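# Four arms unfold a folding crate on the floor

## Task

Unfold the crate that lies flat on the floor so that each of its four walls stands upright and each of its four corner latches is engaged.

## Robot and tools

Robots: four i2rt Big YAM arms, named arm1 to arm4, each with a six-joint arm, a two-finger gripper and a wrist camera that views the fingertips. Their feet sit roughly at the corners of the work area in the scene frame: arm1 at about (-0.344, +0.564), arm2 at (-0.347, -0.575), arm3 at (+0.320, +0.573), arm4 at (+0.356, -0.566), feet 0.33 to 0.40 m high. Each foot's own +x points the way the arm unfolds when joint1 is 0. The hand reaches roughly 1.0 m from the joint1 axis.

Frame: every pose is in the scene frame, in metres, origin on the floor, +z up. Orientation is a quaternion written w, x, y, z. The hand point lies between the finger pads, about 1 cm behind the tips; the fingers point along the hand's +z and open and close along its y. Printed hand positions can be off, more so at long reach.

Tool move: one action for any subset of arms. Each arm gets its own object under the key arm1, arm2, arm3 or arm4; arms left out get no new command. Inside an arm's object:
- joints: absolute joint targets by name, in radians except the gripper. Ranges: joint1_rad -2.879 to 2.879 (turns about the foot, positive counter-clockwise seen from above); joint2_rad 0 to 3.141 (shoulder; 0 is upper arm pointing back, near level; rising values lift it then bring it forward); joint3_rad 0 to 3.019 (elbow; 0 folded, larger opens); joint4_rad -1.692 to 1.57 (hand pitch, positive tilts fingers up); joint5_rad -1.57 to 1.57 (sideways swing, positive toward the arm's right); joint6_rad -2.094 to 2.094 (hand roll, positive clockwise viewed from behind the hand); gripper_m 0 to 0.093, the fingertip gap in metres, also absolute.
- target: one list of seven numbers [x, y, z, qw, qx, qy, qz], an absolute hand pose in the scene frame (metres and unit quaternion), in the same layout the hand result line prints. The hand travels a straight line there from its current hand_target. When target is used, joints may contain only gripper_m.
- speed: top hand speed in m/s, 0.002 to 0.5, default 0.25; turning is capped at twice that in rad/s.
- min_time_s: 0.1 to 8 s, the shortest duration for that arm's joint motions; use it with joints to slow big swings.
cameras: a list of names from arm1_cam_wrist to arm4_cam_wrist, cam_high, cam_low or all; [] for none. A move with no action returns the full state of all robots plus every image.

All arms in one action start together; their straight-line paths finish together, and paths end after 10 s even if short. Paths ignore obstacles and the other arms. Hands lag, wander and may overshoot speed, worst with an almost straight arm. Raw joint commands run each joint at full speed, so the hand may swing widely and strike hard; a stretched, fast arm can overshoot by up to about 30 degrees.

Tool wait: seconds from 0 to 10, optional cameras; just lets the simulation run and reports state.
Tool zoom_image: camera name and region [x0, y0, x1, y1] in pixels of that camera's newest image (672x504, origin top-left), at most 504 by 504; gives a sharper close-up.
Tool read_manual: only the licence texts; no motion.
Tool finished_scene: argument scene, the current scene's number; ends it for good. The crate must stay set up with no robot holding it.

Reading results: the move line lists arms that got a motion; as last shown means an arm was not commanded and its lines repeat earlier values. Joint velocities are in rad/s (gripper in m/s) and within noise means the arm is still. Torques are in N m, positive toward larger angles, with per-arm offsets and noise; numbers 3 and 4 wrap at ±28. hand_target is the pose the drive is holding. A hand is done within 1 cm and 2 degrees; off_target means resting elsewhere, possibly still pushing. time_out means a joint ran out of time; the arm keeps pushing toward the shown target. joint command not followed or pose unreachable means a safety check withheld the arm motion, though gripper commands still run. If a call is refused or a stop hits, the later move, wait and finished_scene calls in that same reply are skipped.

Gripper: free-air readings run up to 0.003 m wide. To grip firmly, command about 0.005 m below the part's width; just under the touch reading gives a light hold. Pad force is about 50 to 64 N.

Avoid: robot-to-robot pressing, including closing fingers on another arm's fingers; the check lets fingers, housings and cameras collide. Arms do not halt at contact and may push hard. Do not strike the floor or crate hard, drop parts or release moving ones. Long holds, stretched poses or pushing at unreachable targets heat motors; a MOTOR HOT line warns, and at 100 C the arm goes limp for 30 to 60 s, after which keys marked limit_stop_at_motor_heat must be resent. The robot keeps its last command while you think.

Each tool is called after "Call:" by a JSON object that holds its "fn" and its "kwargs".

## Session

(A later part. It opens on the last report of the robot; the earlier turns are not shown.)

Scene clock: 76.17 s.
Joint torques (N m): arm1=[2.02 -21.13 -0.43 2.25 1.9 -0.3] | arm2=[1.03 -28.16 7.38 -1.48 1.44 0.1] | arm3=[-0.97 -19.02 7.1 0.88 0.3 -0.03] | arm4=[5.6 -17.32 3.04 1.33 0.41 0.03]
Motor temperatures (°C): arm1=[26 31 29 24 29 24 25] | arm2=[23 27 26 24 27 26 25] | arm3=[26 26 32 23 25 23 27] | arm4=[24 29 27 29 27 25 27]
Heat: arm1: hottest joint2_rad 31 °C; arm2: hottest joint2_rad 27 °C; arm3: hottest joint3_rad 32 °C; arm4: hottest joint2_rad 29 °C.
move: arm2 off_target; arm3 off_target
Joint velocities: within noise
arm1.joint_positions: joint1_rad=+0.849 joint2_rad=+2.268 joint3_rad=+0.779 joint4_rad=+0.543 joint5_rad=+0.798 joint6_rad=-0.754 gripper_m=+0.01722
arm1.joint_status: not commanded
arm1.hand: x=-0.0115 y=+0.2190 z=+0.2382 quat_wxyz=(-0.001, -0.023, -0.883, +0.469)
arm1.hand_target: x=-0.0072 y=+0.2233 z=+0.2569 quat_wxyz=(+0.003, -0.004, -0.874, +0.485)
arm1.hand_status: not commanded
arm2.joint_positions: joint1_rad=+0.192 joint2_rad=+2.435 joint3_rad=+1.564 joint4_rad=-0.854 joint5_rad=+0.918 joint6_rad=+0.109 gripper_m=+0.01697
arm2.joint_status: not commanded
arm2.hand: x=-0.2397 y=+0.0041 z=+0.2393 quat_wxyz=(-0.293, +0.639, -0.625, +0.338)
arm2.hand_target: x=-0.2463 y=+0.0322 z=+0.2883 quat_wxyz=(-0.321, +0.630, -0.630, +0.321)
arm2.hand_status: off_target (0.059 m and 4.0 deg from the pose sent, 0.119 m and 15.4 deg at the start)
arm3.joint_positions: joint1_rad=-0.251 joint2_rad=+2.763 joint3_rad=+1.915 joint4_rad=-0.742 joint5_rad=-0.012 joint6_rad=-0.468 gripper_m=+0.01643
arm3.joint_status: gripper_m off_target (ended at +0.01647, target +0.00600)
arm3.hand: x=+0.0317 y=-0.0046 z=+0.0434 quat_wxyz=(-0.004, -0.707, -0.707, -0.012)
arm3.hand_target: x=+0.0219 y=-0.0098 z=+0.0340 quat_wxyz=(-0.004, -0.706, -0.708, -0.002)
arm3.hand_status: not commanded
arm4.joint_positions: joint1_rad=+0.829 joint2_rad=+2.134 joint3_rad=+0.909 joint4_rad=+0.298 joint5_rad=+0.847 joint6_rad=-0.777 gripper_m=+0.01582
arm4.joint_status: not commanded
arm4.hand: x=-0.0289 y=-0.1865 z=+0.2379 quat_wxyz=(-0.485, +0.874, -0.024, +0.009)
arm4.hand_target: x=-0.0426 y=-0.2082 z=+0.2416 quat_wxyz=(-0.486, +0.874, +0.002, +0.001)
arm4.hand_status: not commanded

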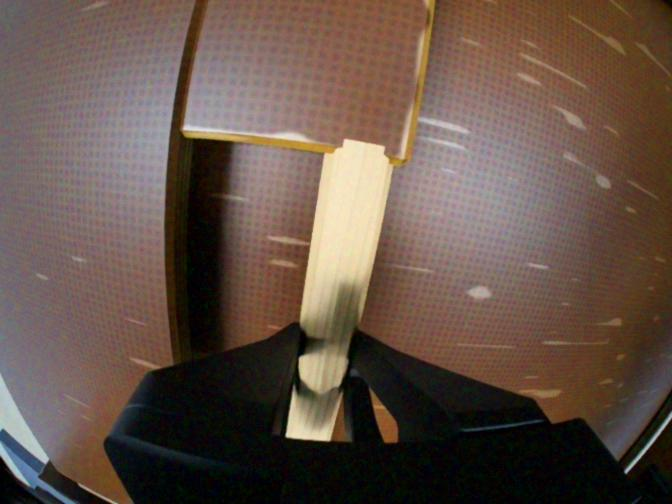

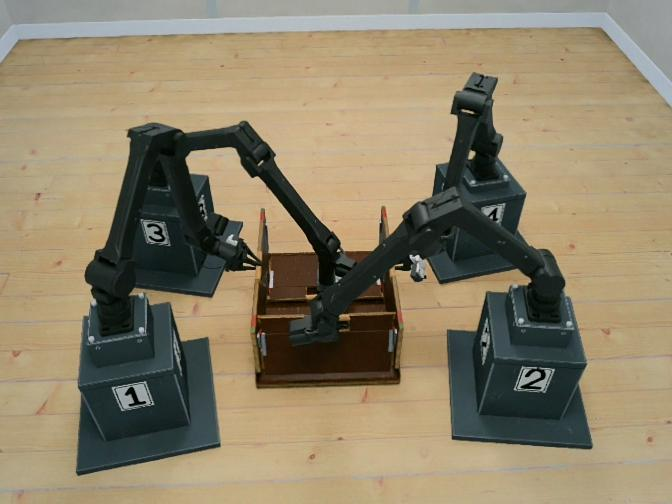

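Call:
{"fn": "move", "kwargs": {"arm3": {"target": [0.0515, -0.009, 0.165, -0.1045, 0.6993, 0.6993, -0.1045], "speed": 0.12}}}

Call:
{"fn": "move", "kwargs": {"arm3": {"target": [0.110, -0.010, 0.245, -0.2185, 0.6725, 0.6725, -0.2185], "speed": 0.12}, "cameras": ["arm3_cam_wrist"]}}

Scene clock: 79.30 s.
Joint torques (N m): arm1=[2.08 -21.19 -0.21 2.33 1.89 -0.27] | arm2=[1.03 -28.16 7.39 -1.47 1.44 0.1] | arm3=[-0.15 -24.47 3.59 -0.42 0.25 0.01] | arm4=[5.66 -17.32 3.03 1.33 0.42 0.03]
Motor temperatures (°C): arm1=[26 31 29 24 29 24 25] | arm2=[23 28 26 24 27 26 25] | arm3=[26 27 32 23 26 23 27] | arm4=[24 29 27 29 27 25 28]
Heat: arm1: hottest joint2_rad 31 °C; arm2: hottest joint2_rad 28 °C; arm3: hottest joint3_rad 32 °C; arm4: hottest joint2_rad 29 °C.
move: arm3 off_target
Joint velocities: within noise
arm1, arm2, arm4: as last shown
arm3.joint_positions: joint1_rad=-0.143 joint2_rad=+2.519 joint3_rad=+1.638 joint4_rad=-0.595 joint5_rad=+0.289 joint6_rad=-0.368 gripper_m=+0.01643
arm3.joint_status: not commanded
arm3.hand: x=+0.0518 y=-0.0033 z=+0.1321 quat_wxyz=(+0.111, -0.700, -0.698, +0.100)
arm3.hand_target: x=+0.0514 y=-0.0119 z=+0.1635 quat_wxyz=(+0.106, -0.697, -0.700, +0.111)
arm3.hand_status: off_target (0.033 m and 0.9 deg from the pose sent, 0.123 m and 18.3 deg at the start)
pictures: none

Scene clock: 81.20 s.
Joint torques (N m): arm1=[1.49 -21.19 -0.27 2.28 1.89 -0.29] | arm2=[0.97 -28.16 7.38 -1.48 1.44 0.1] | arm3=[0.26 -23.36 4.03 -0.76 0.94 -0.06] | arm4=[5.6 -17.32 3.03 1.32 0.42 0.03]
Motor temperatures (°C): arm1=[26 31 29 24 29 24 25] | arm2=[23 28 26 24 27 26 25] | arm3=[26 27 32 23 26 23 27] | arm4=[24 29 27 29 27 25 28]
Heat: arm1: hottest joint2_rad 31 °C; arm2: hottest joint2_rad 28 °C; arm3: hottest joint3_rad 32 °C; arm4: hottest joint2_rad 29 °C.
move: arm3 off_target
Joint velocities: within noise
arm1, arm2, arm4: as last shown
arm3.joint_positions: joint1_rad=+0.025 joint2_rad=+2.366 joint3_rad=+1.484 joint4_rad=-0.580 joint5_rad=+0.600 joint6_rad=-0.212 gripper_m=+0.01643
arm3.joint_status: not commanded
arm3.hand: x=+0.1089 y=-0.0031 z=+0.2068 quat_wxyz=(+0.216, -0.679, -0.671, +0.205)
arm3.hand_target: x=+0.1102 y=-0.0112 z=+0.2429 quat_wxyz=(+0.215, -0.673, -0.673, +0.218)
arm3.hand_status: off_target (0.039 m and 1.7 deg from the pose sent, 0.127 m and 18.8 deg at the start)

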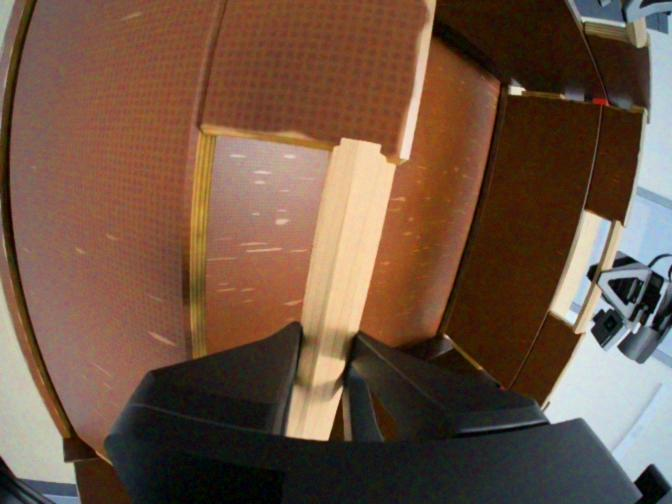

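Call:
{"fn": "move", "kwargs": {"arm3": {"target": [0.170, -0.012, 0.288, -0.2988, 0.6409, 0.6409, -0.2988], "speed": 0.12}}}

Call:
{"fn": "move", "kwargs": {"arm3": {"target": [0.214, -0.013, 0.302, -0.3535, 0.6124, 0.6124, -0.3535], "speed": 0.1}, "arm2": {"target": [-0.290, 0.033, 0.302, -0.3535, 0.6124, -0.6124, 0.3535], "speed": 0.1}, "cameras": ["cam_high"]}}

Call:
{"fn": "zoom_image", "kwargs": {"camera": "cam_high", "region": [235, 200, 435, 400]}}

Scene clock: 84.53 s.
Joint torques (N m): arm1=[0.73 -21.54 -0.24 2.35 1.82 -0.28] | arm2=[0.97 -28.16 7.38 -1.42 1.44 0.1] | arm3=[0.26 -23.3 4.45 -1.36 1.43 -0.13] | arm4=[5.6 -17.32 3.03 1.33 0.4 0.03]
Motor temperatures (°C): arm1=[26 31 29 24 29 24 25] | arm2=[23 28 27 25 28 26 25] | arm3=[26 28 32 23 26 23 27] | arm4=[24 29 27 29 27 25 28]
Heat: arm1: hottest joint2_rad 31 °C; arm2: hottest joint2_rad 28 °C; arm3: hottest joint3_rad 32 °C; arm4: hottest joint2_rad 29 °C.
move: arm3 off_target
Joint velocities: within noise
arm1.joint_positions: joint1_rad=+0.849 joint2_rad=+2.269 joint3_rad=+0.779 joint4_rad=+0.543 joint5_rad=+0.800 joint6_rad=-0.754 gripper_m=+0.01722
arm1.joint_status: not commanded
arm1.hand: x=-0.0120 y=+0.2192 z=+0.2377 quat_wxyz=(+0.000, -0.023, -0.883, +0.469)
arm1.hand_target: x=-0.0073 y=+0.2235 z=+0.2564 quat_wxyz=(+0.003, -0.004, -0.874, +0.485)
arm1.hand_status: not commanded
arm2.joint_positions: joint1_rad=+0.192 joint2_rad=+2.435 joint3_rad=+1.564 joint4_rad=-0.855 joint5_rad=+0.918 joint6_rad=+0.109 gripper_m=+0.01697
arm2.joint_status: not commanded
arm2.hand: x=-0.2397 y=+0.0038 z=+0.2393 quat_wxyz=(-0.292, +0.640, -0.625, +0.339)
arm2.hand_target: x=-0.2463 y=+0.0323 z=+0.2884 quat_wxyz=(-0.321, +0.630, -0.630, +0.321)
arm2.hand_status: not commanded
arm3.joint_positions: joint1_rad=+0.178 joint2_rad=+2.345 joint3_rad=+1.469 joint4_rad=-0.687 joint5_rad=+0.853 joint6_rad=-0.023 gripper_m=+0.01641
arm3.joint_status: not commanded
arm3.hand: x=+0.1675 y=-0.0024 z=+0.2431 quat_wxyz=(+0.298, -0.650, -0.638, +0.285)
arm3.hand_target: x=+0.1684 y=-0.0123 z=+0.2861 quat_wxyz=(+0.299, -0.641, -0.641, +0.300)
arm3.hand_status: off_target (0.046 m and 1.9 deg from the pose sent, 0.102 m and 15.3 deg at the start)
arm4: as last shown
pictures: none

Scene clock: 86.13 s.
Joint torques (N m): arm1=[2.14 -21.19 0.49 2.13 1.27 -0.28] | arm2=[2.49 -29.22 7.65 -1.91 1.5 0.18] | arm3=[0.5 -21.66 6.6 -3.21 2.67 0.06] | arm4=[5.48 -17.32 3.12 1.2 0.43 0.07]
Motor temperatures (°C): arm1=[26 31 29 24 29 24 25] | arm2=[23 28 27 25 28 26 25] | arm3=[26 28 32 23 26 23 27] | arm4=[24 29 27 29 27 25 28]
Heat: arm1: hottest joint2_rad 31 °C; arm2: hottest joint2_rad 28 °C; arm3: hottest joint3_rad 32 °C; arm4: hottest joint2_rad 29 °C.
move: arm2 off_target; arm3 off_target
Joint velocities: within noise
arm1.joint_positions: joint1_rad=+0.843 joint2_rad=+2.269 joint3_rad=+0.767 joint4_rad=+0.543 joint5_rad=+0.814 joint6_rad=-0.754 gripper_m=+0.01722
arm1.joint_status: not commanded
arm1.hand: x=-0.0215 y=+0.2197 z=+0.2374 quat_wxyz=(+0.010, -0.025, -0.882, +0.470)
arm1.hand_target: x=-0.0080 y=+0.2237 z=+0.2563 quat_wxyz=(+0.004, -0.004, -0.874, +0.485)
arm1.hand_status: not commanded
arm2.joint_positions: joint1_rad=+0.261 joint2_rad=+2.486 joint3_rad=+1.630 joint4_rad=-1.041 joint5_rad=+1.004 joint6_rad=+0.284 gripper_m=+0.01697
arm2.joint_status: not commanded
arm2.hand: x=-0.2699 y=-0.0010 z=+0.2450 quat_wxyz=(-0.319, +0.620, -0.608, +0.380)
arm2.hand_target: x=-0.2889 y=+0.0312 z=+0.3003 quat_wxyz=(-0.353, +0.612, -0.613, +0.353)
arm2.hand_status: off_target (0.069 m and 5.1 deg from the pose sent, 0.086 m and 8.0 deg at the start)
arm3.joint_positions: joint1_rad=+0.273 joint2_rad=+2.364 joint3_rad=+1.486 joint4_rad=-0.814 joint5_rad=+0.988 joint6_rad=+0.146 gripper_m=+0.01628
arm3.joint_status: not commanded
arm3.hand: x=+0.2076 y=+0.0036 z=+0.2562 quat_wxyz=(+0.340, -0.629, -0.615, +0.332)
arm3.hand_target: x=+0.2109 y=-0.0119 z=+0.2997 quat_wxyz=(+0.352, -0.613, -0.613, +0.353)
arm3.hand_status: off_target (0.049 m and 3.5 deg from the pose sent, 0.076 m and 11.4 deg at the start)
arm4.joint_positions: joint1_rad=+0.830 joint2_rad=+2.134 joint3_rad=+0.908 joint4_rad=+0.301 joint5_rad=+0.847 joint6_rad=-0.788 gripper_m=+0.01582
arm4.joint_status: not commanded
arm4.hand: x=-0.0292 y=-0.1873 z=+0.2379 quat_wxyz=(-0.485, +0.874, -0.019, +0.011)
arm4.hand_target: x=-0.0424 y=-0.2082 z=+0.2416 quat_wxyz=(-0.487, +0.874, +0.005, +0.003)
arm4.hand_status: not commanded

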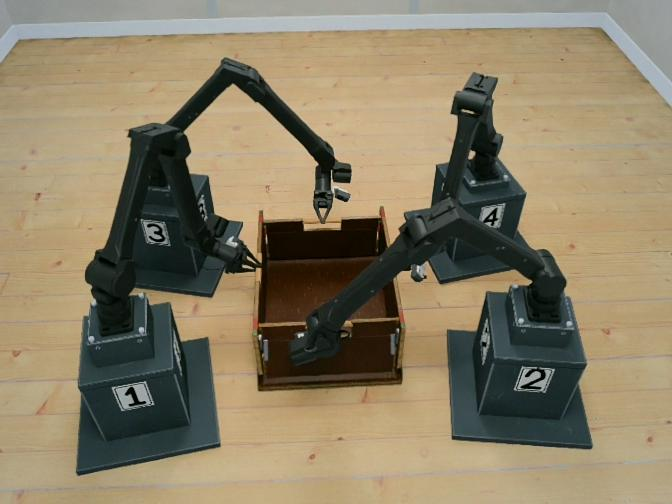

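Scaled by 2.520 from the camera's image (finer frame: 960x720).

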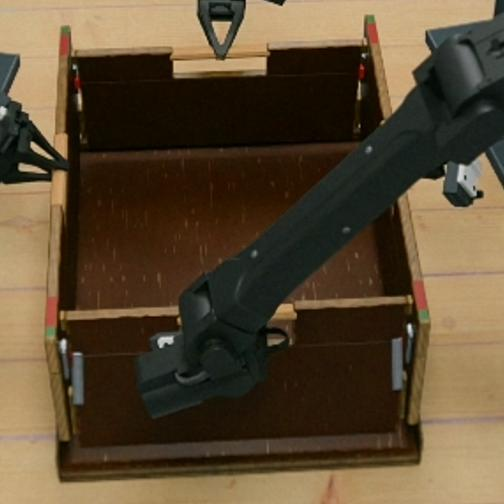

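Call:
{"fn": "move", "kwargs": {"arm3": {"target": [0.255, -0.012, 0.304, -0.3535, 0.6124, 0.6124, -0.3535], "speed": 0.08}, "arm2": {"target": [-0.325, 0.031, 0.298, -0.3535, 0.6124, -0.6124, 0.3535], "speed": 0.08}, "cameras": ["cam_high"]}}

Call:
{"fn": "zoom_image", "kwargs": {"camera": "cam_high", "region": [235, 200, 435, 400]}}

Scene clock: 88.70 s.
Joint torques (N m): arm1=[2.02 -21.42 0.51 2.33 1.2 -0.3] | arm2=[4.48 -29.04 7.69 -1.87 0.63 0.29] | arm3=[1.73 -22.24 6.61 -3.45 1.75 0.15] | arm4=[5.48 -17.32 3.11 1.2 0.43 0.09]
Motor temperatures (°C): arm1=[26 31 28 24 29 24 25] | arm2=[23 29 27 25 28 26 25] | arm3=[26 28 32 23 27 23 27] | arm4=[24 29 27 29 27 25 28]
Heat: arm1: hottest joint2_rad 31 °C; arm2: hottest joint2_rad 29 °C; arm3: hottest joint3_rad 32 °C; arm4: hottest joint2_rad 29 °C.
move: arm2 off_target; arm3 off_target
Joint velocities: within noise
arm1.joint_positions: joint1_rad=+0.843 joint2_rad=+2.269 joint3_rad=+0.765 joint4_rad=+0.543 joint5_rad=+0.817 joint6_rad=-0.754 gripper_m=+0.01722
arm1.joint_status: not commanded
arm1.hand: x=-0.0226 y=+0.2199 z=+0.2375 quat_wxyz=(+0.012, -0.025, -0.882, +0.471)
arm1.hand_target: x=-0.0078 y=+0.2238 z=+0.2564 quat_wxyz=(+0.004, -0.004, -0.874, +0.485)
arm1.hand_status: not commanded
arm2.joint_positions: joint1_rad=+0.296 joint2_rad=+2.510 joint3_rad=+1.674 joint4_rad=-1.147 joint5_rad=+1.007 joint6_rad=+0.376 gripper_m=+0.01697
arm2.joint_status: not commanded
arm2.hand: x=-0.2894 y=-0.0018 z=+0.2472 quat_wxyz=(-0.322, +0.614, -0.606, +0.389)
arm2.hand_target: x=-0.3244 y=+0.0291 z=+0.2974 quat_wxyz=(-0.354, +0.613, -0.612, +0.352)
arm2.hand_status: off_target (0.070 m and 5.5 deg from the pose sent, 0.083 m and 5.1 deg at the start)
arm3.joint_positions: joint1_rad=+0.324 joint2_rad=+2.391 joint3_rad=+1.535 joint4_rad=-0.954 joint5_rad=+1.003 joint6_rad=+0.271 gripper_m=+0.01627
arm3.joint_status: not commanded
arm3.hand: x=+0.2344 y=+0.0050 z=+0.2593 quat_wxyz=(+0.354, -0.627, -0.608, +0.336)
arm3.hand_target: x=+0.2511 y=-0.0118 z=+0.3023 quat_wxyz=(+0.353, -0.613, -0.612, +0.354)
arm3.hand_status: off_target (0.052 m and 2.7 deg from the pose sent, 0.069 m and 3.5 deg at the start)
arm4: as last shown
arm4.joint_positions: joint1_rad=+0.830 joint2_rad=+2.134 joint3_rad=+0.908 joint4_rad=+0.301 joint5_rad=+0.847 joint6_rad=-0.789 gripper_m=+0.01582
arm4.hand_target: x=-0.0424 y=-0.2083 z=+0.2416 quat_wxyz=(-0.487, +0.874, +0.005, +0.003)

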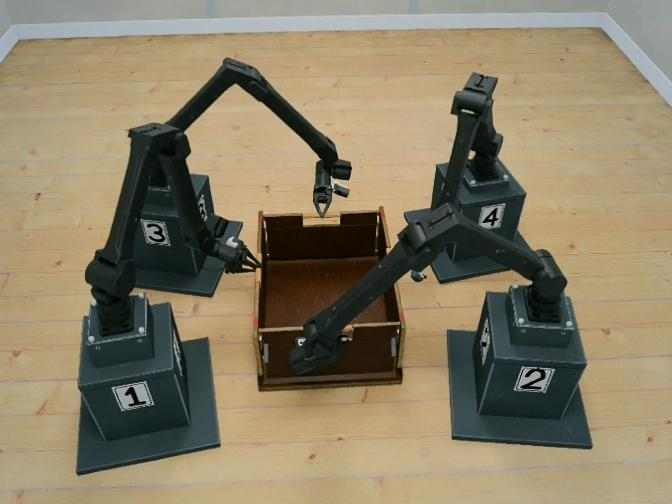

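Scaled by 2.520 from the camera's image (finer frame: 960x720).

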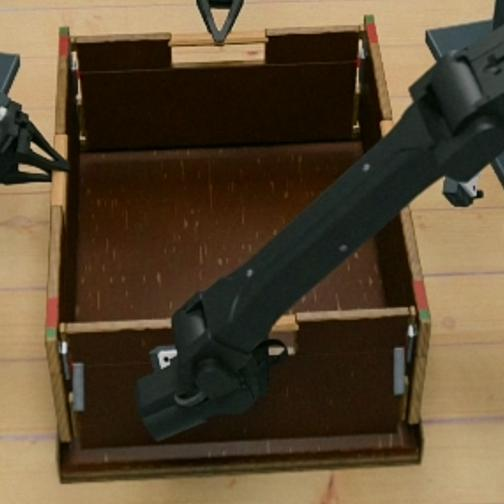

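Call:
{"fn": "move", "kwargs": {"arm3": {"target": [0.290, -0.012, 0.304, -0.3535, 0.6124, 0.6124, -0.3535], "speed": 0.08}, "arm2": {"target": [-0.352, 0.031, 0.296, -0.3535, 0.6124, -0.6124, 0.3535], "speed": 0.06}, "cameras": ["cam_high", "cam_low"]}}

Call:
{"fn": "zoom_image", "kwargs": {"camera": "cam_high", "region": [235, 200, 435, 400]}}

Scene clock: 91.53 s.
Joint torques (N m): arm1=[1.9 -21.3 0.77 2.24 1.14 -0.29] | arm2=[6.77 -28.98 8.08 -1.87 0.17 0.41] | arm3=[4.89 -22.24 7.05 -3.9 0.98 0.19] | arm4=[5.54 -17.32 3.12 1.18 0.43 0.11]
Motor temperatures (°C): arm1=[26 31 28 24 29 24 25] | arm2=[23 29 27 25 28 26 25] | arm3=[26 28 32 24 28 23 28] | arm4=[24 29 27 29 27 25 28]
Heat: arm1: hottest joint2_rad 31 °C; arm2: hottest joint2_rad 29 °C; arm3: hottest joint3_rad 32 °C; arm4: hottest joint2_rad 29 °C.
move: arm2 off_target; arm3 off_target
Joint velocities: within noise
arm1.joint_positions: joint1_rad=+0.841 joint2_rad=+2.269 joint3_rad=+0.764 joint4_rad=+0.545 joint5_rad=+0.818 joint6_rad=-0.754 gripper_m=+0.01722
arm1.joint_status: not commanded
arm1.hand: x=-0.0238 y=+0.2196 z=+0.2376 quat_wxyz=(+0.013, -0.026, -0.881, +0.471)
arm1.hand_target: x=-0.0073 y=+0.2235 z=+0.2565 quat_wxyz=(+0.004, -0.004, -0.874, +0.486)
arm1.hand_status: not commanded
arm2.joint_positions: joint1_rad=+0.311 joint2_rad=+2.532 joint3_rad=+1.710 joint4_rad=-1.223 joint5_rad=+1.001 joint6_rad=+0.434 gripper_m=+0.01697
arm2.joint_status: not commanded
arm2.hand: x=-0.2983 y=-0.0036 z=+0.2470 quat_wxyz=(-0.318, +0.609, -0.607, +0.399)
arm2.hand_target: x=-0.3503 y=+0.0271 z=+0.2942 quat_wxyz=(-0.352, +0.614, -0.612, +0.353)
arm2.hand_status: off_target (0.080 m and 6.6 deg from the pose sent, 0.086 m and 5.5 deg at the start)
arm3.joint_positions: joint1_rad=+0.354 joint2_rad=+2.417 joint3_rad=+1.579 joint4_rad=-1.063 joint5_rad=+1.006 joint6_rad=+0.362 gripper_m=+0.01627
arm3.joint_status: not commanded
arm3.hand: x=+0.2510 y=+0.0064 z=+0.2602 quat_wxyz=(+0.365, -0.626, -0.602, +0.335)
arm3.hand_target: x=+0.2884 y=-0.0114 z=+0.3023 quat_wxyz=(+0.353, -0.610, -0.616, +0.353)
arm3.hand_status: off_target (0.061 m and 3.2 deg from the pose sent, 0.073 m and 2.7 deg at the start)
arm4.joint_positions: joint1_rad=+0.830 joint2_rad=+2.134 joint3_rad=+0.908 joint4_rad=+0.301 joint5_rad=+0.847 joint6_rad=-0.792 gripper_m=+0.01582
arm4.joint_status: not commanded
arm4.hand: x=-0.0292 y=-0.1873 z=+0.2379 quat_wxyz=(-0.485, +0.874, -0.017, +0.012)
arm4.hand_target: x=-0.0425 y=-0.2084 z=+0.2415 quat_wxyz=(-0.486, +0.874, +0.006, +0.003)
arm4.hand_status: not commanded

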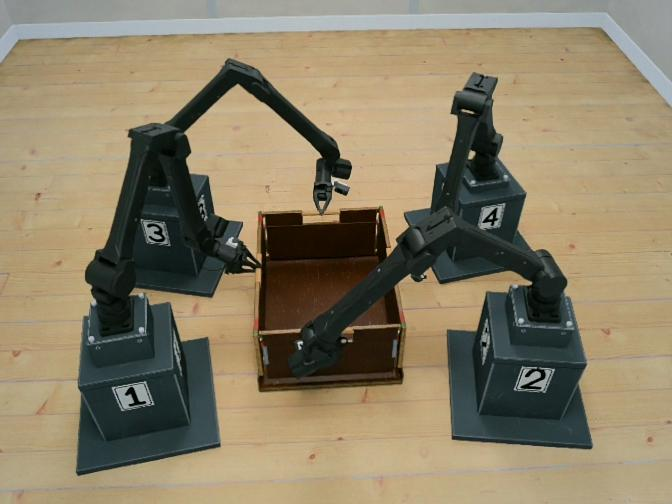

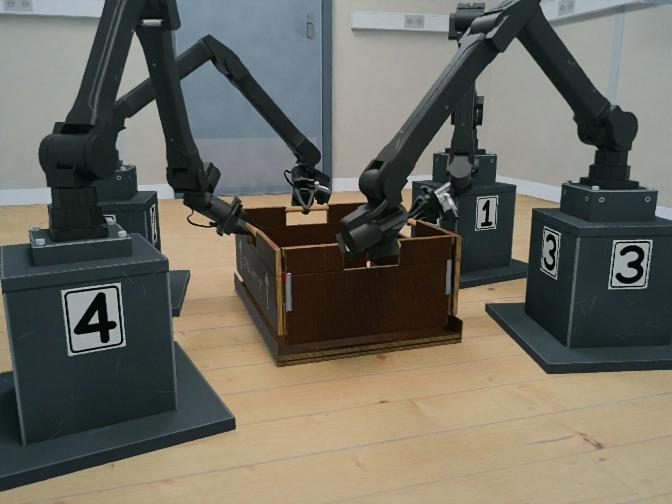

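Scaled by 2.520 from the camera's image (finer frame: 960x720).

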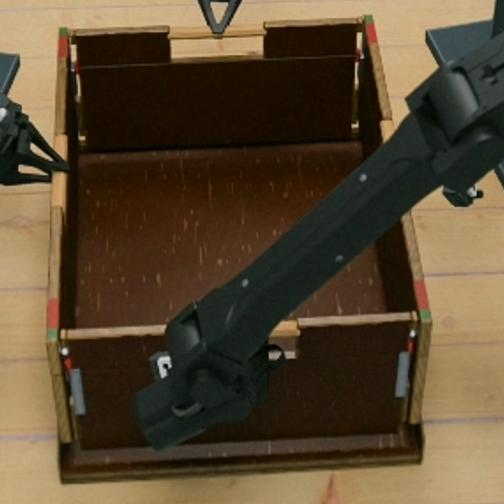

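Call:
{"fn": "move", "kwargs": {"arm3": {"target": [0.320, -0.012, 0.304, -0.3535, 0.6124, 0.6124, -0.3535], "speed": 0.07}, "arm2": {"target": [-0.375, 0.031, 0.294, -0.3535, 0.6124, -0.6124, 0.3535], "speed": 0.06}, "cameras": ["cam_high", "cam_low"]}}

Call:
{"fn": "zoom_image", "kwargs": {"camera": "cam_high", "region": [235, 200, 435, 400]}}

Call:
{"fn": "zoom_image", "kwargs": {"camera": "cam_low", "region": [215, 180, 475, 380]}}

Scene clock: 94.70 s.
Joint torques (N m): arm1=[2.32 -20.84 0.64 2.33 1.14 -0.29] | arm2=[9.76 -28.86 8.23 -1.94 -0.13 0.55] | arm3=[8.76 -22.59 6.99 -4.26 0.54 0.54] | arm4=[5.54 -17.32 3.12 1.17 0.43 0.11]
Motor temperatures (°C): arm1=[26 31 28 24 29 24 26] | arm2=[23 29 27 25 28 26 25] | arm3=[26 29 32 24 27 23 28] | arm4=[24 29 27 29 27 25 28]
Heat: arm1: hottest joint2_rad 31 °C; arm2: hottest joint2_rad 29 °C; arm3: hottest joint3_rad 32 °C; arm4: hottest joint2_rad 29 °C.
move: arm2 off_target; arm3 off_target
Joint velocities: within noise
arm1, arm4: as last shown
arm2.joint_positions: joint1_rad=+0.311 joint2_rad=+2.550 joint3_rad=+1.742 joint4_rad=-1.280 joint5_rad=+0.997 joint6_rad=+0.474 gripper_m=+0.01697
arm2.joint_status: not commanded
arm2.hand: x=-0.2986 y=-0.0034 z=+0.2472 quat_wxyz=(-0.315, +0.602, -0.610, +0.407)
arm2.hand_target: x=-0.3714 y=+0.0265 z=+0.2934 quat_wxyz=(-0.354, +0.614, -0.611, +0.352)
arm2.hand_status: off_target (0.096 m and 7.7 deg from the pose sent, 0.096 m and 6.6 deg at the start)
arm3.joint_positions: joint1_rad=+0.354 joint2_rad=+2.441 joint3_rad=+1.624 joint4_rad=-1.144 joint5_rad=+1.002 joint6_rad=+0.425 gripper_m=+0.01627
arm3.joint_status: not commanded
arm3.hand: x=+0.2515 y=+0.0059 z=+0.2603 quat_wxyz=(+0.376, -0.634, -0.591, +0.330)
arm3.hand_target: x=+0.3163 y=-0.0105 z=+0.3011 quat_wxyz=(+0.351, -0.612, -0.613, +0.354)
arm3.hand_status: off_target (0.083 m and 5.1 deg from the pose sent, 0.084 m and 3.2 deg at the start)

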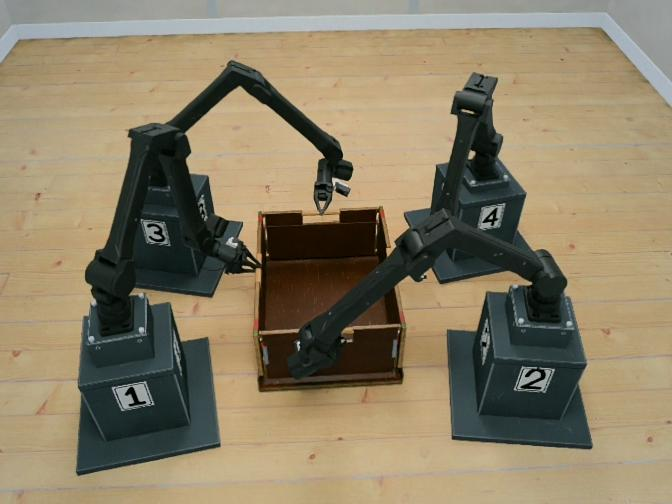

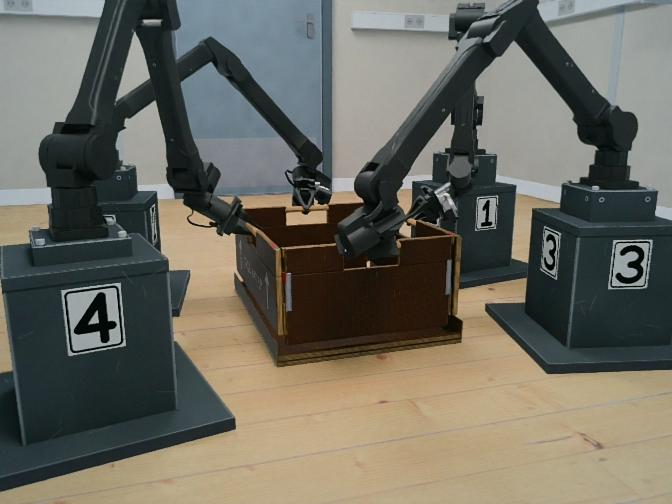

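Scaled by 2.520 from the camera's image (finer frame: 960x720).

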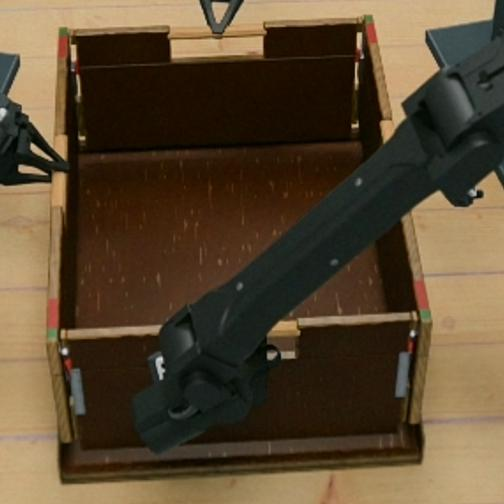

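Scaled by 1.938 from the camera's image (finer frame: 960x720).

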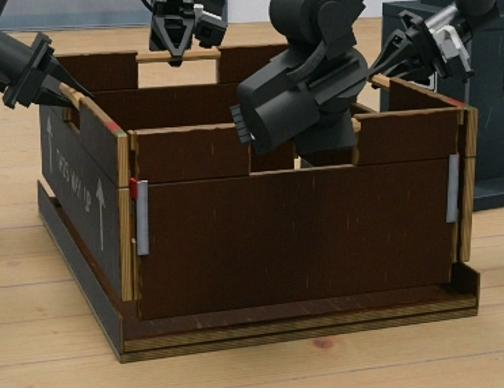

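Call:
{"fn": "zoom_image", "kwargs": {"camera": "cam_high", "region": [245, 195, 405, 245]}}

Call:
{"fn": "zoom_image", "kwargs": {"camera": "cam_high", "region": [245, 310, 415, 370]}}

Scaled by 3.150 from the camera's image (finer frame: 960x720).

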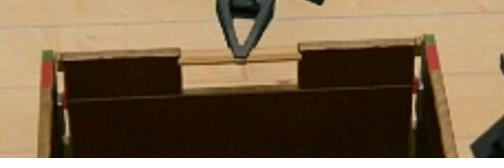

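Scaled by 2.965 from the camera's image (finer frame: 960x720).

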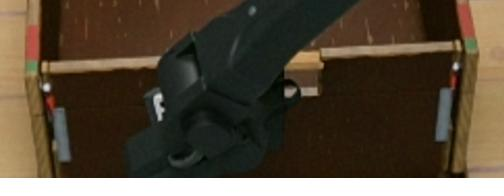

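Call:
{"fn": "move", "kwargs": {"arm3": {"target": [0.215, -0.010, 0.300, -0.3535, 0.6124, 0.6124, -0.3535], "speed": 0.1}, "arm2": {"target": [-0.262, 0.028, 0.292, -0.3535, 0.6124, -0.6124, 0.3535], "speed": 0.1}, "cameras": ["cam_high", "cam_low"]}}

Call:
{"fn": "zoom_image", "kwargs": {"camera": "cam_high", "region": [235, 200, 435, 400]}}

Scene clock: 102.87 s.
Joint torques (N m): arm1=[2.08 -21.42 0.66 2.24 1.1 -0.32] | arm2=[-4.42 -28.69 5.89 0.64 1.49 -0.53] | arm3=[-4.07 -23.06 4.59 0.23 1.74 -0.61] | arm4=[5.54 -17.32 3.12 1.18 0.43 0.11]
Motor temperatures (°C): arm1=[26 31 28 24 28 24 26] | arm2=[24 29 27 25 28 26 25] | arm3=[26 29 31 24 27 23 28] | arm4=[24 29 27 29 27 25 28]
Heat: arm1: hottest joint2_rad 31 °C; arm2: hottest joint2_rad 29 °C; arm3: hottest joint3_rad 31 °C; arm4: hottest joint2_rad 29 °C.
move: arm2 off_target; arm3 off_target
Joint velocities: within noise
arm1, arm4: as last shown
arm2.joint_positions: joint1_rad=+0.305 joint2_rad=+2.473 joint3_rad=+1.602 joint4_rad=-1.019 joint5_rad=+1.010 joint6_rad=+0.289 gripper_m=+0.01697
arm2.joint_status: not commanded
arm2.hand: x=-0.2940 y=-0.0034 z=+0.2459 quat_wxyz=(-0.332, +0.631, -0.595, +0.371)
arm2.hand_target: x=-0.2684 y=+0.0239 z=+0.2908 quat_wxyz=(-0.352, +0.613, -0.613, +0.354)
arm2.hand_status: off_target (0.064 m and 4.2 deg from the pose sent, 0.066 m and 7.7 deg at the start)
arm3.joint_positions: joint1_rad=+0.350 joint2_rad=+2.384 joint3_rad=+1.515 joint4_rad=-0.928 joint5_rad=+1.017 joint6_rad=+0.254 gripper_m=+0.01627
arm3.joint_status: not commanded
arm3.hand: x=+0.2476 y=+0.0056 z=+0.2594 quat_wxyz=(+0.351, -0.613, -0.617, +0.346)
arm3.hand_target: x=+0.2217 y=-0.0093 z=+0.2984 quat_wxyz=(+0.353, -0.613, -0.611, +0.357)
arm3.hand_status: off_target (0.054 m and 1.1 deg from the pose sent, 0.056 m and 5.1 deg at the start)

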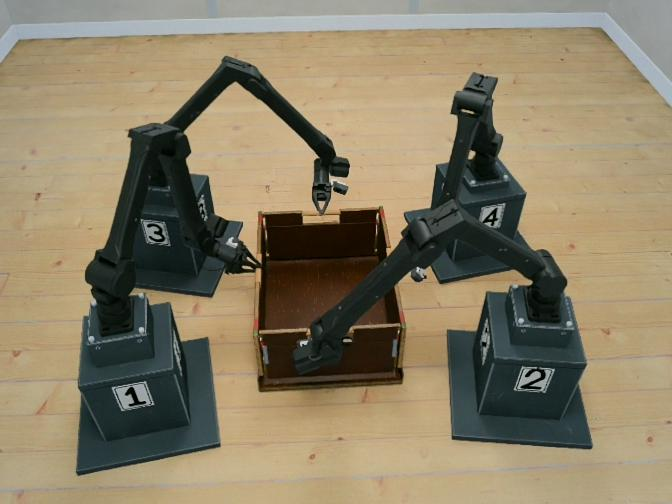

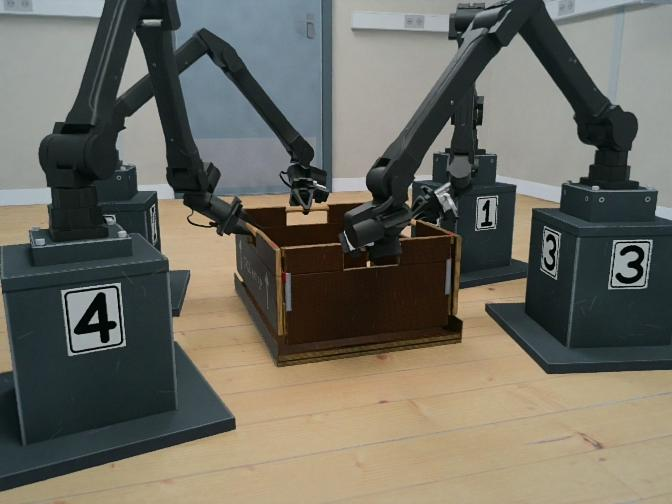

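Scaled by 2.520 from the camera's image (finer frame: 960x720).

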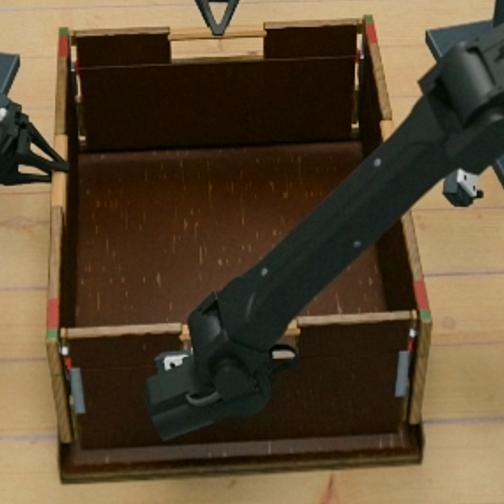

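Call:
{"fn": "move", "kwargs": {"arm1": {"target": [-0.015, 0.198, 0.245, 0, 0, 0.8746, -0.4848], "speed": 0.1}, "arm4": {"target": [-0.037, -0.176, 0.241, -0.4848, 0.8746, 0, 0], "speed": 0.1}, "arm2": {"target": [-0.302, 0.018, 0.275, -0.3535, 0.6124, -0.6124, 0.3535], "speed": 0.1}, "arm3": {"target": [0.253, -0.002, 0.285, -0.3535, 0.6124, 0.6124, -0.3535], "speed": 0.1}, "cameras": ["cam_high", "cam_low"]}}

Call:
{"fn": "zoom_image", "kwargs": {"camera": "cam_high", "region": [235, 200, 435, 400]}}

Scene clock: 107.73 s.
Joint torques (N m): arm1=[-1.2 -17.32 2.99 2.74 0.26 -0.54] | arm2=[0.67 -25.64 7.13 -1.01 1.04 0.29] | arm3=[0.03 -20.6 5.91 -2.67 1.31 0.11] | arm4=[1.14 -16.03 5.59 2.07 -0.11 -0.24]
Motor temperatures (°C): arm1=[26 30 28 24 28 24 26] | arm2=[24 30 27 25 28 26 25] | arm3=[26 30 31 24 28 23 28] | arm4=[24 29 27 29 27 25 28]
Heat: arm1: hottest joint2_rad 30 °C; arm2: hottest joint2_rad 30 °C; arm3: hottest joint3_rad 31 °C; arm4: hottest joint2_rad 29 °C.
move: arm1 off_target; arm2 off_target; arm3 off_target; arm4 off_target
Joint velocities: within noise
arm1.joint_positions: joint1_rad=+0.829 joint2_rad=+2.277 joint3_rad=+0.750 joint4_rad=+0.612 joint5_rad=+0.789 joint6_rad=-0.800 gripper_m=+0.01722
arm1.joint_status: not commanded
arm1.hand: x=-0.0236 y=+0.2170 z=+0.2373 quat_wxyz=(-0.001, -0.016, -0.881, +0.473)
arm1.hand_target: x=-0.0122 y=+0.2023 z=+0.2450 quat_wxyz=(+0.000, +0.003, -0.875, +0.484)
arm1.hand_status: off_target (0.022 m and 2.4 deg from the pose sent, 0.024 m and 3.7 deg at the start)
arm2.joint_positions: joint1_rad=+0.307 joint2_rad=+2.478 joint3_rad=+1.611 joint4_rad=-1.038 joint5_rad=+1.008 joint6_rad=+0.313 gripper_m=+0.01697
arm2.joint_status: not commanded
arm2.hand: x=-0.2950 y=-0.0034 z=+0.2460 quat_wxyz=(-0.333, +0.626, -0.600, +0.371)
arm2.hand_target: x=-0.3026 y=+0.0188 z=+0.2743 quat_wxyz=(-0.354, +0.614, -0.611, +0.351)
arm2.hand_status: off_target (0.037 m and 3.7 deg from the pose sent, 0.037 m and 4.2 deg at the start)
arm3.joint_positions: joint1_rad=+0.350 joint2_rad=+2.384 joint3_rad=+1.515 joint4_rad=-0.934 joint5_rad=+1.014 joint6_rad=+0.277 gripper_m=+0.01627
arm3.joint_status: not commanded
arm3.hand: x=+0.2477 y=+0.0067 z=+0.2592 quat_wxyz=(+0.348, -0.620, -0.612, +0.347)
arm3.hand_target: x=+0.2526 y=-0.0020 z=+0.2843 quat_wxyz=(+0.353, -0.612, -0.613, +0.353)
arm3.hand_status: off_target (0.028 m and 1.3 deg from the pose sent, 0.027 m and 1.1 deg at the start)
arm4.joint_positions: joint1_rad=+0.820 joint2_rad=+2.134 joint3_rad=+0.905 joint4_rad=+0.322 joint5_rad=+0.827 joint6_rad=-0.812 gripper_m=+0.01582
arm4.joint_status: not commanded
arm4.hand: x=-0.0291 y=-0.1835 z=+0.2376 quat_wxyz=(-0.483, +0.876, -0.014, +0.006)
arm4.hand_target: x=-0.0359 y=-0.1762 z=+0.2416 quat_wxyz=(-0.487, +0.873, -0.006, +0.001)
arm4.hand_status: off_target (0.011 m and 1.7 deg from the pose sent, 0.014 m and 2.4 deg at the start)

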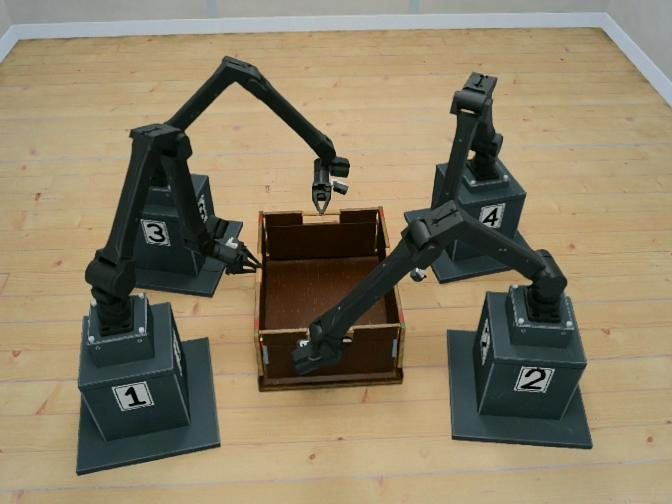

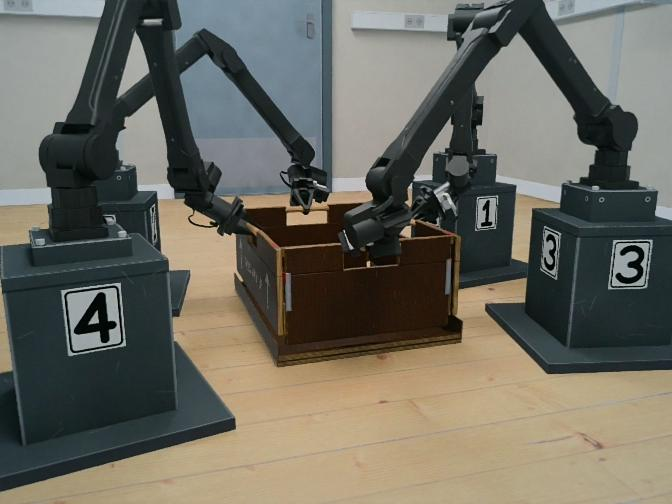

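Scaled by 2.520 from the camera's image (finer frame: 960x720).

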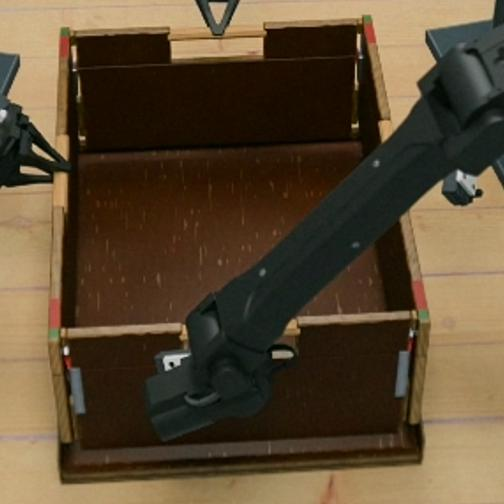

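Call:
{"fn": "move", "kwargs": {"arm1": {"target": [-0.020, 0.212, 0.240, 0, 0, 0.8746, -0.4848], "speed": 0.1}, "arm4": {"target": [-0.033, -0.190, 0.240, -0.4848, 0.8746, 0, 0], "speed": 0.1}, "arm2": {"target": [-0.302, 0.005, 0.256, -0.3535, 0.6124, -0.6124, 0.3535], "speed": 0.1}, "arm3": {"target": [0.252, 0.003, 0.265, -0.3535, 0.6124, 0.6124, -0.3535], "speed": 0.1}}}

Call:
{"fn": "move", "kwargs": {"arm1": {"joints": {"gripper_m": 0.035}}, "arm4": {"joints": {"gripper_m": 0.035}}, "arm2": {"joints": {"gripper_m": 0.035}}, "arm3": {"joints": {"gripper_m": 0.035}}, "cameras": ["all"]}}

Call:
{"fn": "zoom_image", "kwargs": {"camera": "cam_high", "region": [235, 200, 435, 400]}}

Scene clock: 113.93 s.
Joint torques (N m): arm1=[-0.21 -16.97 1.65 2.8 0.78 -0.39] | arm2=[0.85 -24.41 4.71 0.18 0.89 0.43] | arm3=[0.21 -18.55 5.12 -0.98 1.29 0.16] | arm4=[2.73 -16.67 3.73 1.7 0.03 -0.06]
Motor temperatures (°C): arm1=[26 31 28 24 28 24 26] | arm2=[24 31 27 25 28 26 26] | arm3=[26 30 31 24 28 23 28] | arm4=[24 29 26 29 27 25 28]
Heat: arm1: hottest joint2_rad 31 °C; arm2: hottest joint2_rad 31 °C; arm3: hottest joint3_rad 31 °C; arm4: hottest joint2_rad 29 °C.
move: arm1 off_target; arm2 off_target; arm3 done; arm4 done
Joint velocities: within noise
arm1.joint_positions: joint1_rad=+0.829 joint2_rad=+2.283 joint3_rad=+0.746 joint4_rad=+0.640 joint5_rad=+0.791 joint6_rad=-0.802 gripper_m=+0.01719
arm1.joint_status: not commanded
arm1.hand: x=-0.0238 y=+0.2169 z=+0.2375 quat_wxyz=(-0.006, -0.019, -0.879, +0.477)
arm1.hand_target: x=-0.0194 y=+0.2117 z=+0.2404 quat_wxyz=(+0.000, -0.001, -0.875, +0.485)
arm1.hand_status: off_target (0.007 m and 2.5 deg from the pose sent, 0.007 m and 2.4 deg at the start)
arm2.joint_positions: joint1_rad=+0.307 joint2_rad=+2.478 joint3_rad=+1.608 joint4_rad=-1.035 joint5_rad=+1.011 joint6_rad=+0.315 gripper_m=+0.01697
arm2.joint_status: not commanded
arm2.hand: x=-0.2946 y=-0.0041 z=+0.2456 quat_wxyz=(-0.334, +0.625, -0.600, +0.371)
arm2.hand_target: x=-0.3010 y=+0.0044 z=+0.2561 quat_wxyz=(-0.353, +0.613, -0.612, +0.354)
arm2.hand_status: off_target (0.016 m and 3.6 deg from the pose sent, 0.015 m and 3.7 deg at the start)
arm3.joint_positions: joint1_rad=+0.350 joint2_rad=+2.384 joint3_rad=+1.515 joint4_rad=-0.934 joint5_rad=+1.014 joint6_rad=+0.279 gripper_m=+0.01627
arm3.joint_status: not commanded
arm3.hand: x=+0.2477 y=+0.0067 z=+0.2592 quat_wxyz=(+0.348, -0.620, -0.611, +0.347)
arm3.hand_target: x=+0.2520 y=+0.0028 z=+0.2653 quat_wxyz=(+0.353, -0.612, -0.613, +0.354)
arm3.hand_status: done (0.008 m and 1.3 deg from the pose sent, 0.008 m and 1.3 deg at the start)
arm4.joint_positions: joint1_rad=+0.818 joint2_rad=+2.133 joint3_rad=+0.900 joint4_rad=+0.333 joint5_rad=+0.821 joint6_rad=-0.817 gripper_m=+0.01582
arm4.joint_status: not commanded
arm4.hand: x=-0.0289 y=-0.1835 z=+0.2379 quat_wxyz=(-0.483, +0.876, -0.013, +0.003)
arm4.hand_target: x=-0.0340 y=-0.1892 z=+0.2403 quat_wxyz=(-0.483, +0.875, +0.001, -0.002)
arm4.hand_status: done (0.008 m and 1.5 deg from the pose sent, 0.008 m and 1.7 deg at the start)
pictures: none

Scene clock: 114.73 s.
Joint torques (N m): arm1=[-0.91 -16.97 1.73 2.3 0.64 0.06] | arm2=[0.79 -24.41 4.75 0.2 0.78 0.14] | arm3=[0.21 -19.02 5.41 -0.47 0.83 0.17] | arm4=[2.02 -16.56 3.74 1.7 0.13 -0.03]
Motor temperatures (°C): arm1=[26 31 28 24 28 24 26] | arm2=[24 31 27 25 28 26 26] | arm3=[26 30 31 24 28 23 28] | arm4=[24 29 26 29 27 25 28]
Heat: arm1: hottest joint2_rad 31 °C; arm2: hottest joint2_rad 31 °C; arm3: hottest joint3_rad 31 °C; arm4: hottest joint2_rad 29 °C.
move: arm1 done; arm2 done; arm3 done; arm4 done
Joint velocities: within noise
arm1.joint_positions: joint1_rad=+0.829 joint2_rad=+2.283 joint3_rad=+0.747 joint4_rad=+0.646 joint5_rad=+0.794 joint6_rad=-0.855 gripper_m=+0.03496
arm1.joint_status: all done
arm1.hand: x=-0.0227 y=+0.2158 z=+0.2387 quat_wxyz=(+0.005, +0.003, -0.877, +0.480)
arm1.hand_target: x=-0.0191 y=+0.2115 z=+0.2405 quat_wxyz=(+0.002, +0.003, -0.875, +0.485)
arm1.hand_status: not commanded
arm2.joint_positions: joint1_rad=+0.305 joint2_rad=+2.478 joint3_rad=+1.608 joint4_rad=-1.035 joint5_rad=+1.014 joint6_rad=+0.339 gripper_m=+0.03489
arm2.joint_status: all done
arm2.hand: x=-0.2935 y=-0.0040 z=+0.2461 quat_wxyz=(-0.340, +0.617, -0.607, +0.368)
arm2.hand_target: x=-0.3001 y=+0.0045 z=+0.2563 quat_wxyz=(-0.353, +0.612, -0.612, +0.355)
arm2.hand_status: not commanded
arm3.joint_positions: joint1_rad=+0.342 joint2_rad=+2.384 joint3_rad=+1.515 joint4_rad=-0.946 joint5_rad=+1.028 joint6_rad=+0.270 gripper_m=+0.03490
arm3.joint_status: all done
arm3.hand: x=+0.2419 y=+0.0086 z=+0.2617 quat_wxyz=(+0.358, -0.614, -0.612, +0.346)
arm3.hand_target: x=+0.2475 y=+0.0034 z=+0.2654 quat_wxyz=(+0.356, -0.612, -0.613, +0.351)
arm3.hand_status: not commanded
arm4.joint_positions: joint1_rad=+0.833 joint2_rad=+2.133 joint3_rad=+0.900 joint4_rad=+0.333 joint5_rad=+0.815 joint6_rad=-0.828 gripper_m=+0.03496
arm4.joint_status: all done
arm4.hand: x=-0.0355 y=-0.1898 z=+0.2373 quat_wxyz=(-0.481, +0.877, +0.000, +0.000)
arm4.hand_target: x=-0.0382 y=-0.1936 z=+0.2394 quat_wxyz=(-0.482, +0.876, +0.010, -0.003)
arm4.hand_status: not commanded
pictures: arm1_cam_wrist, arm2_cam_wrist, arm3_cam_wrist, arm4_cam_wrist, cam_high, cam_low

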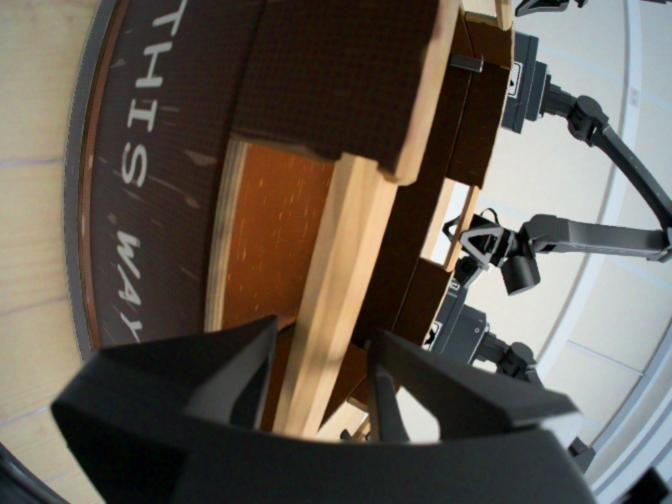

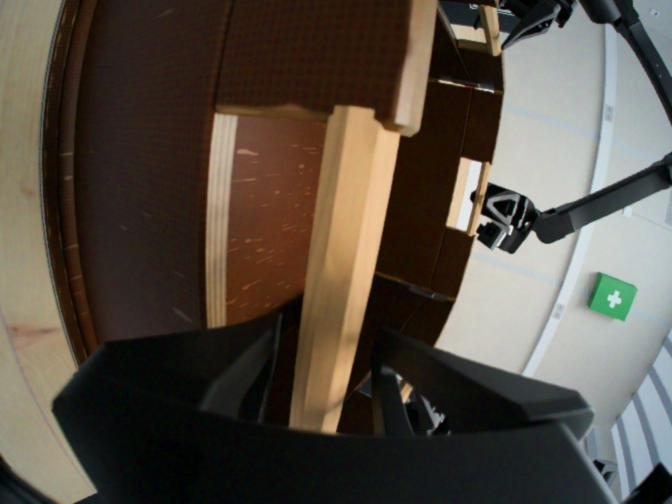

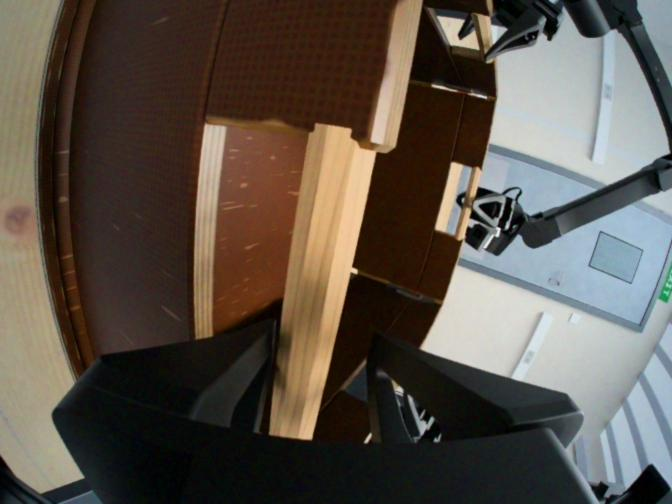

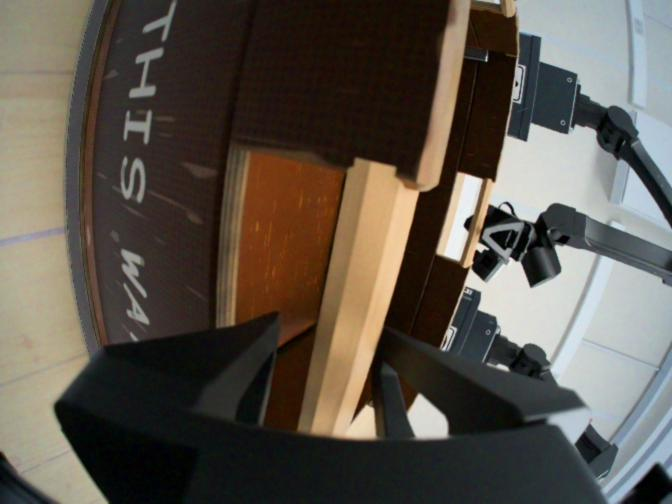

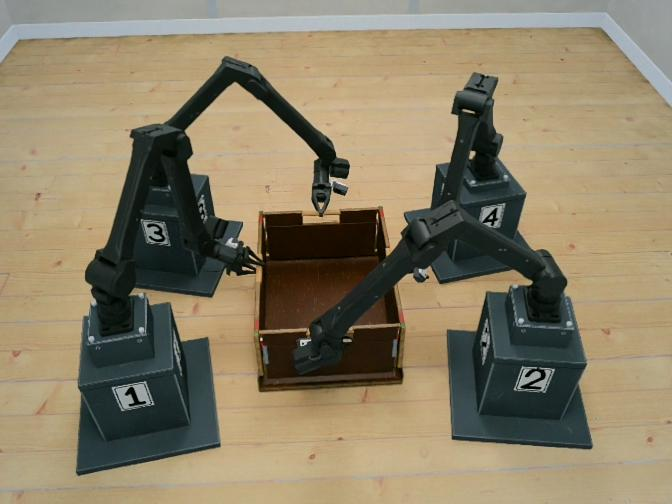

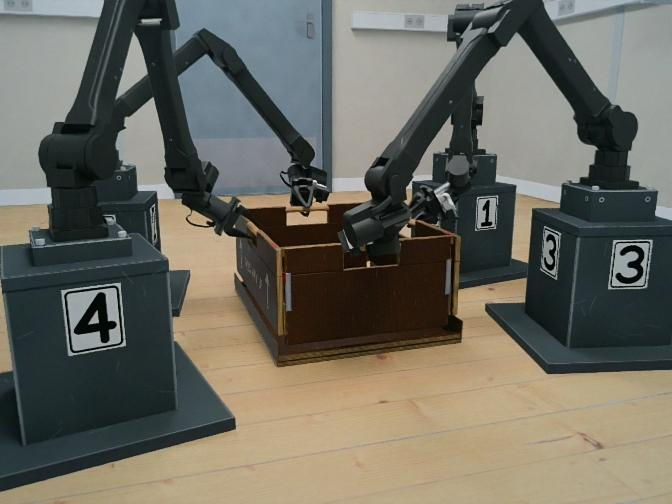

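Scaled by 2.520 from the camera's image (finer frame: 960x720).

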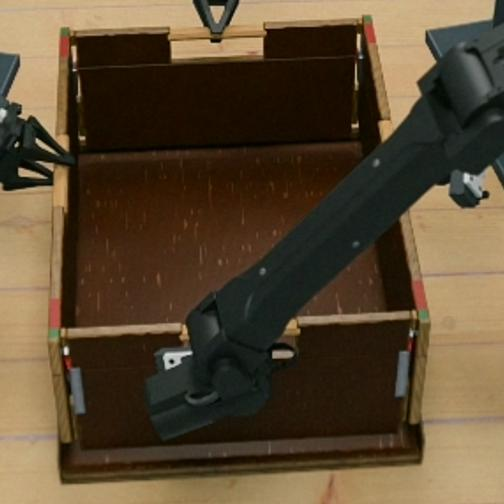

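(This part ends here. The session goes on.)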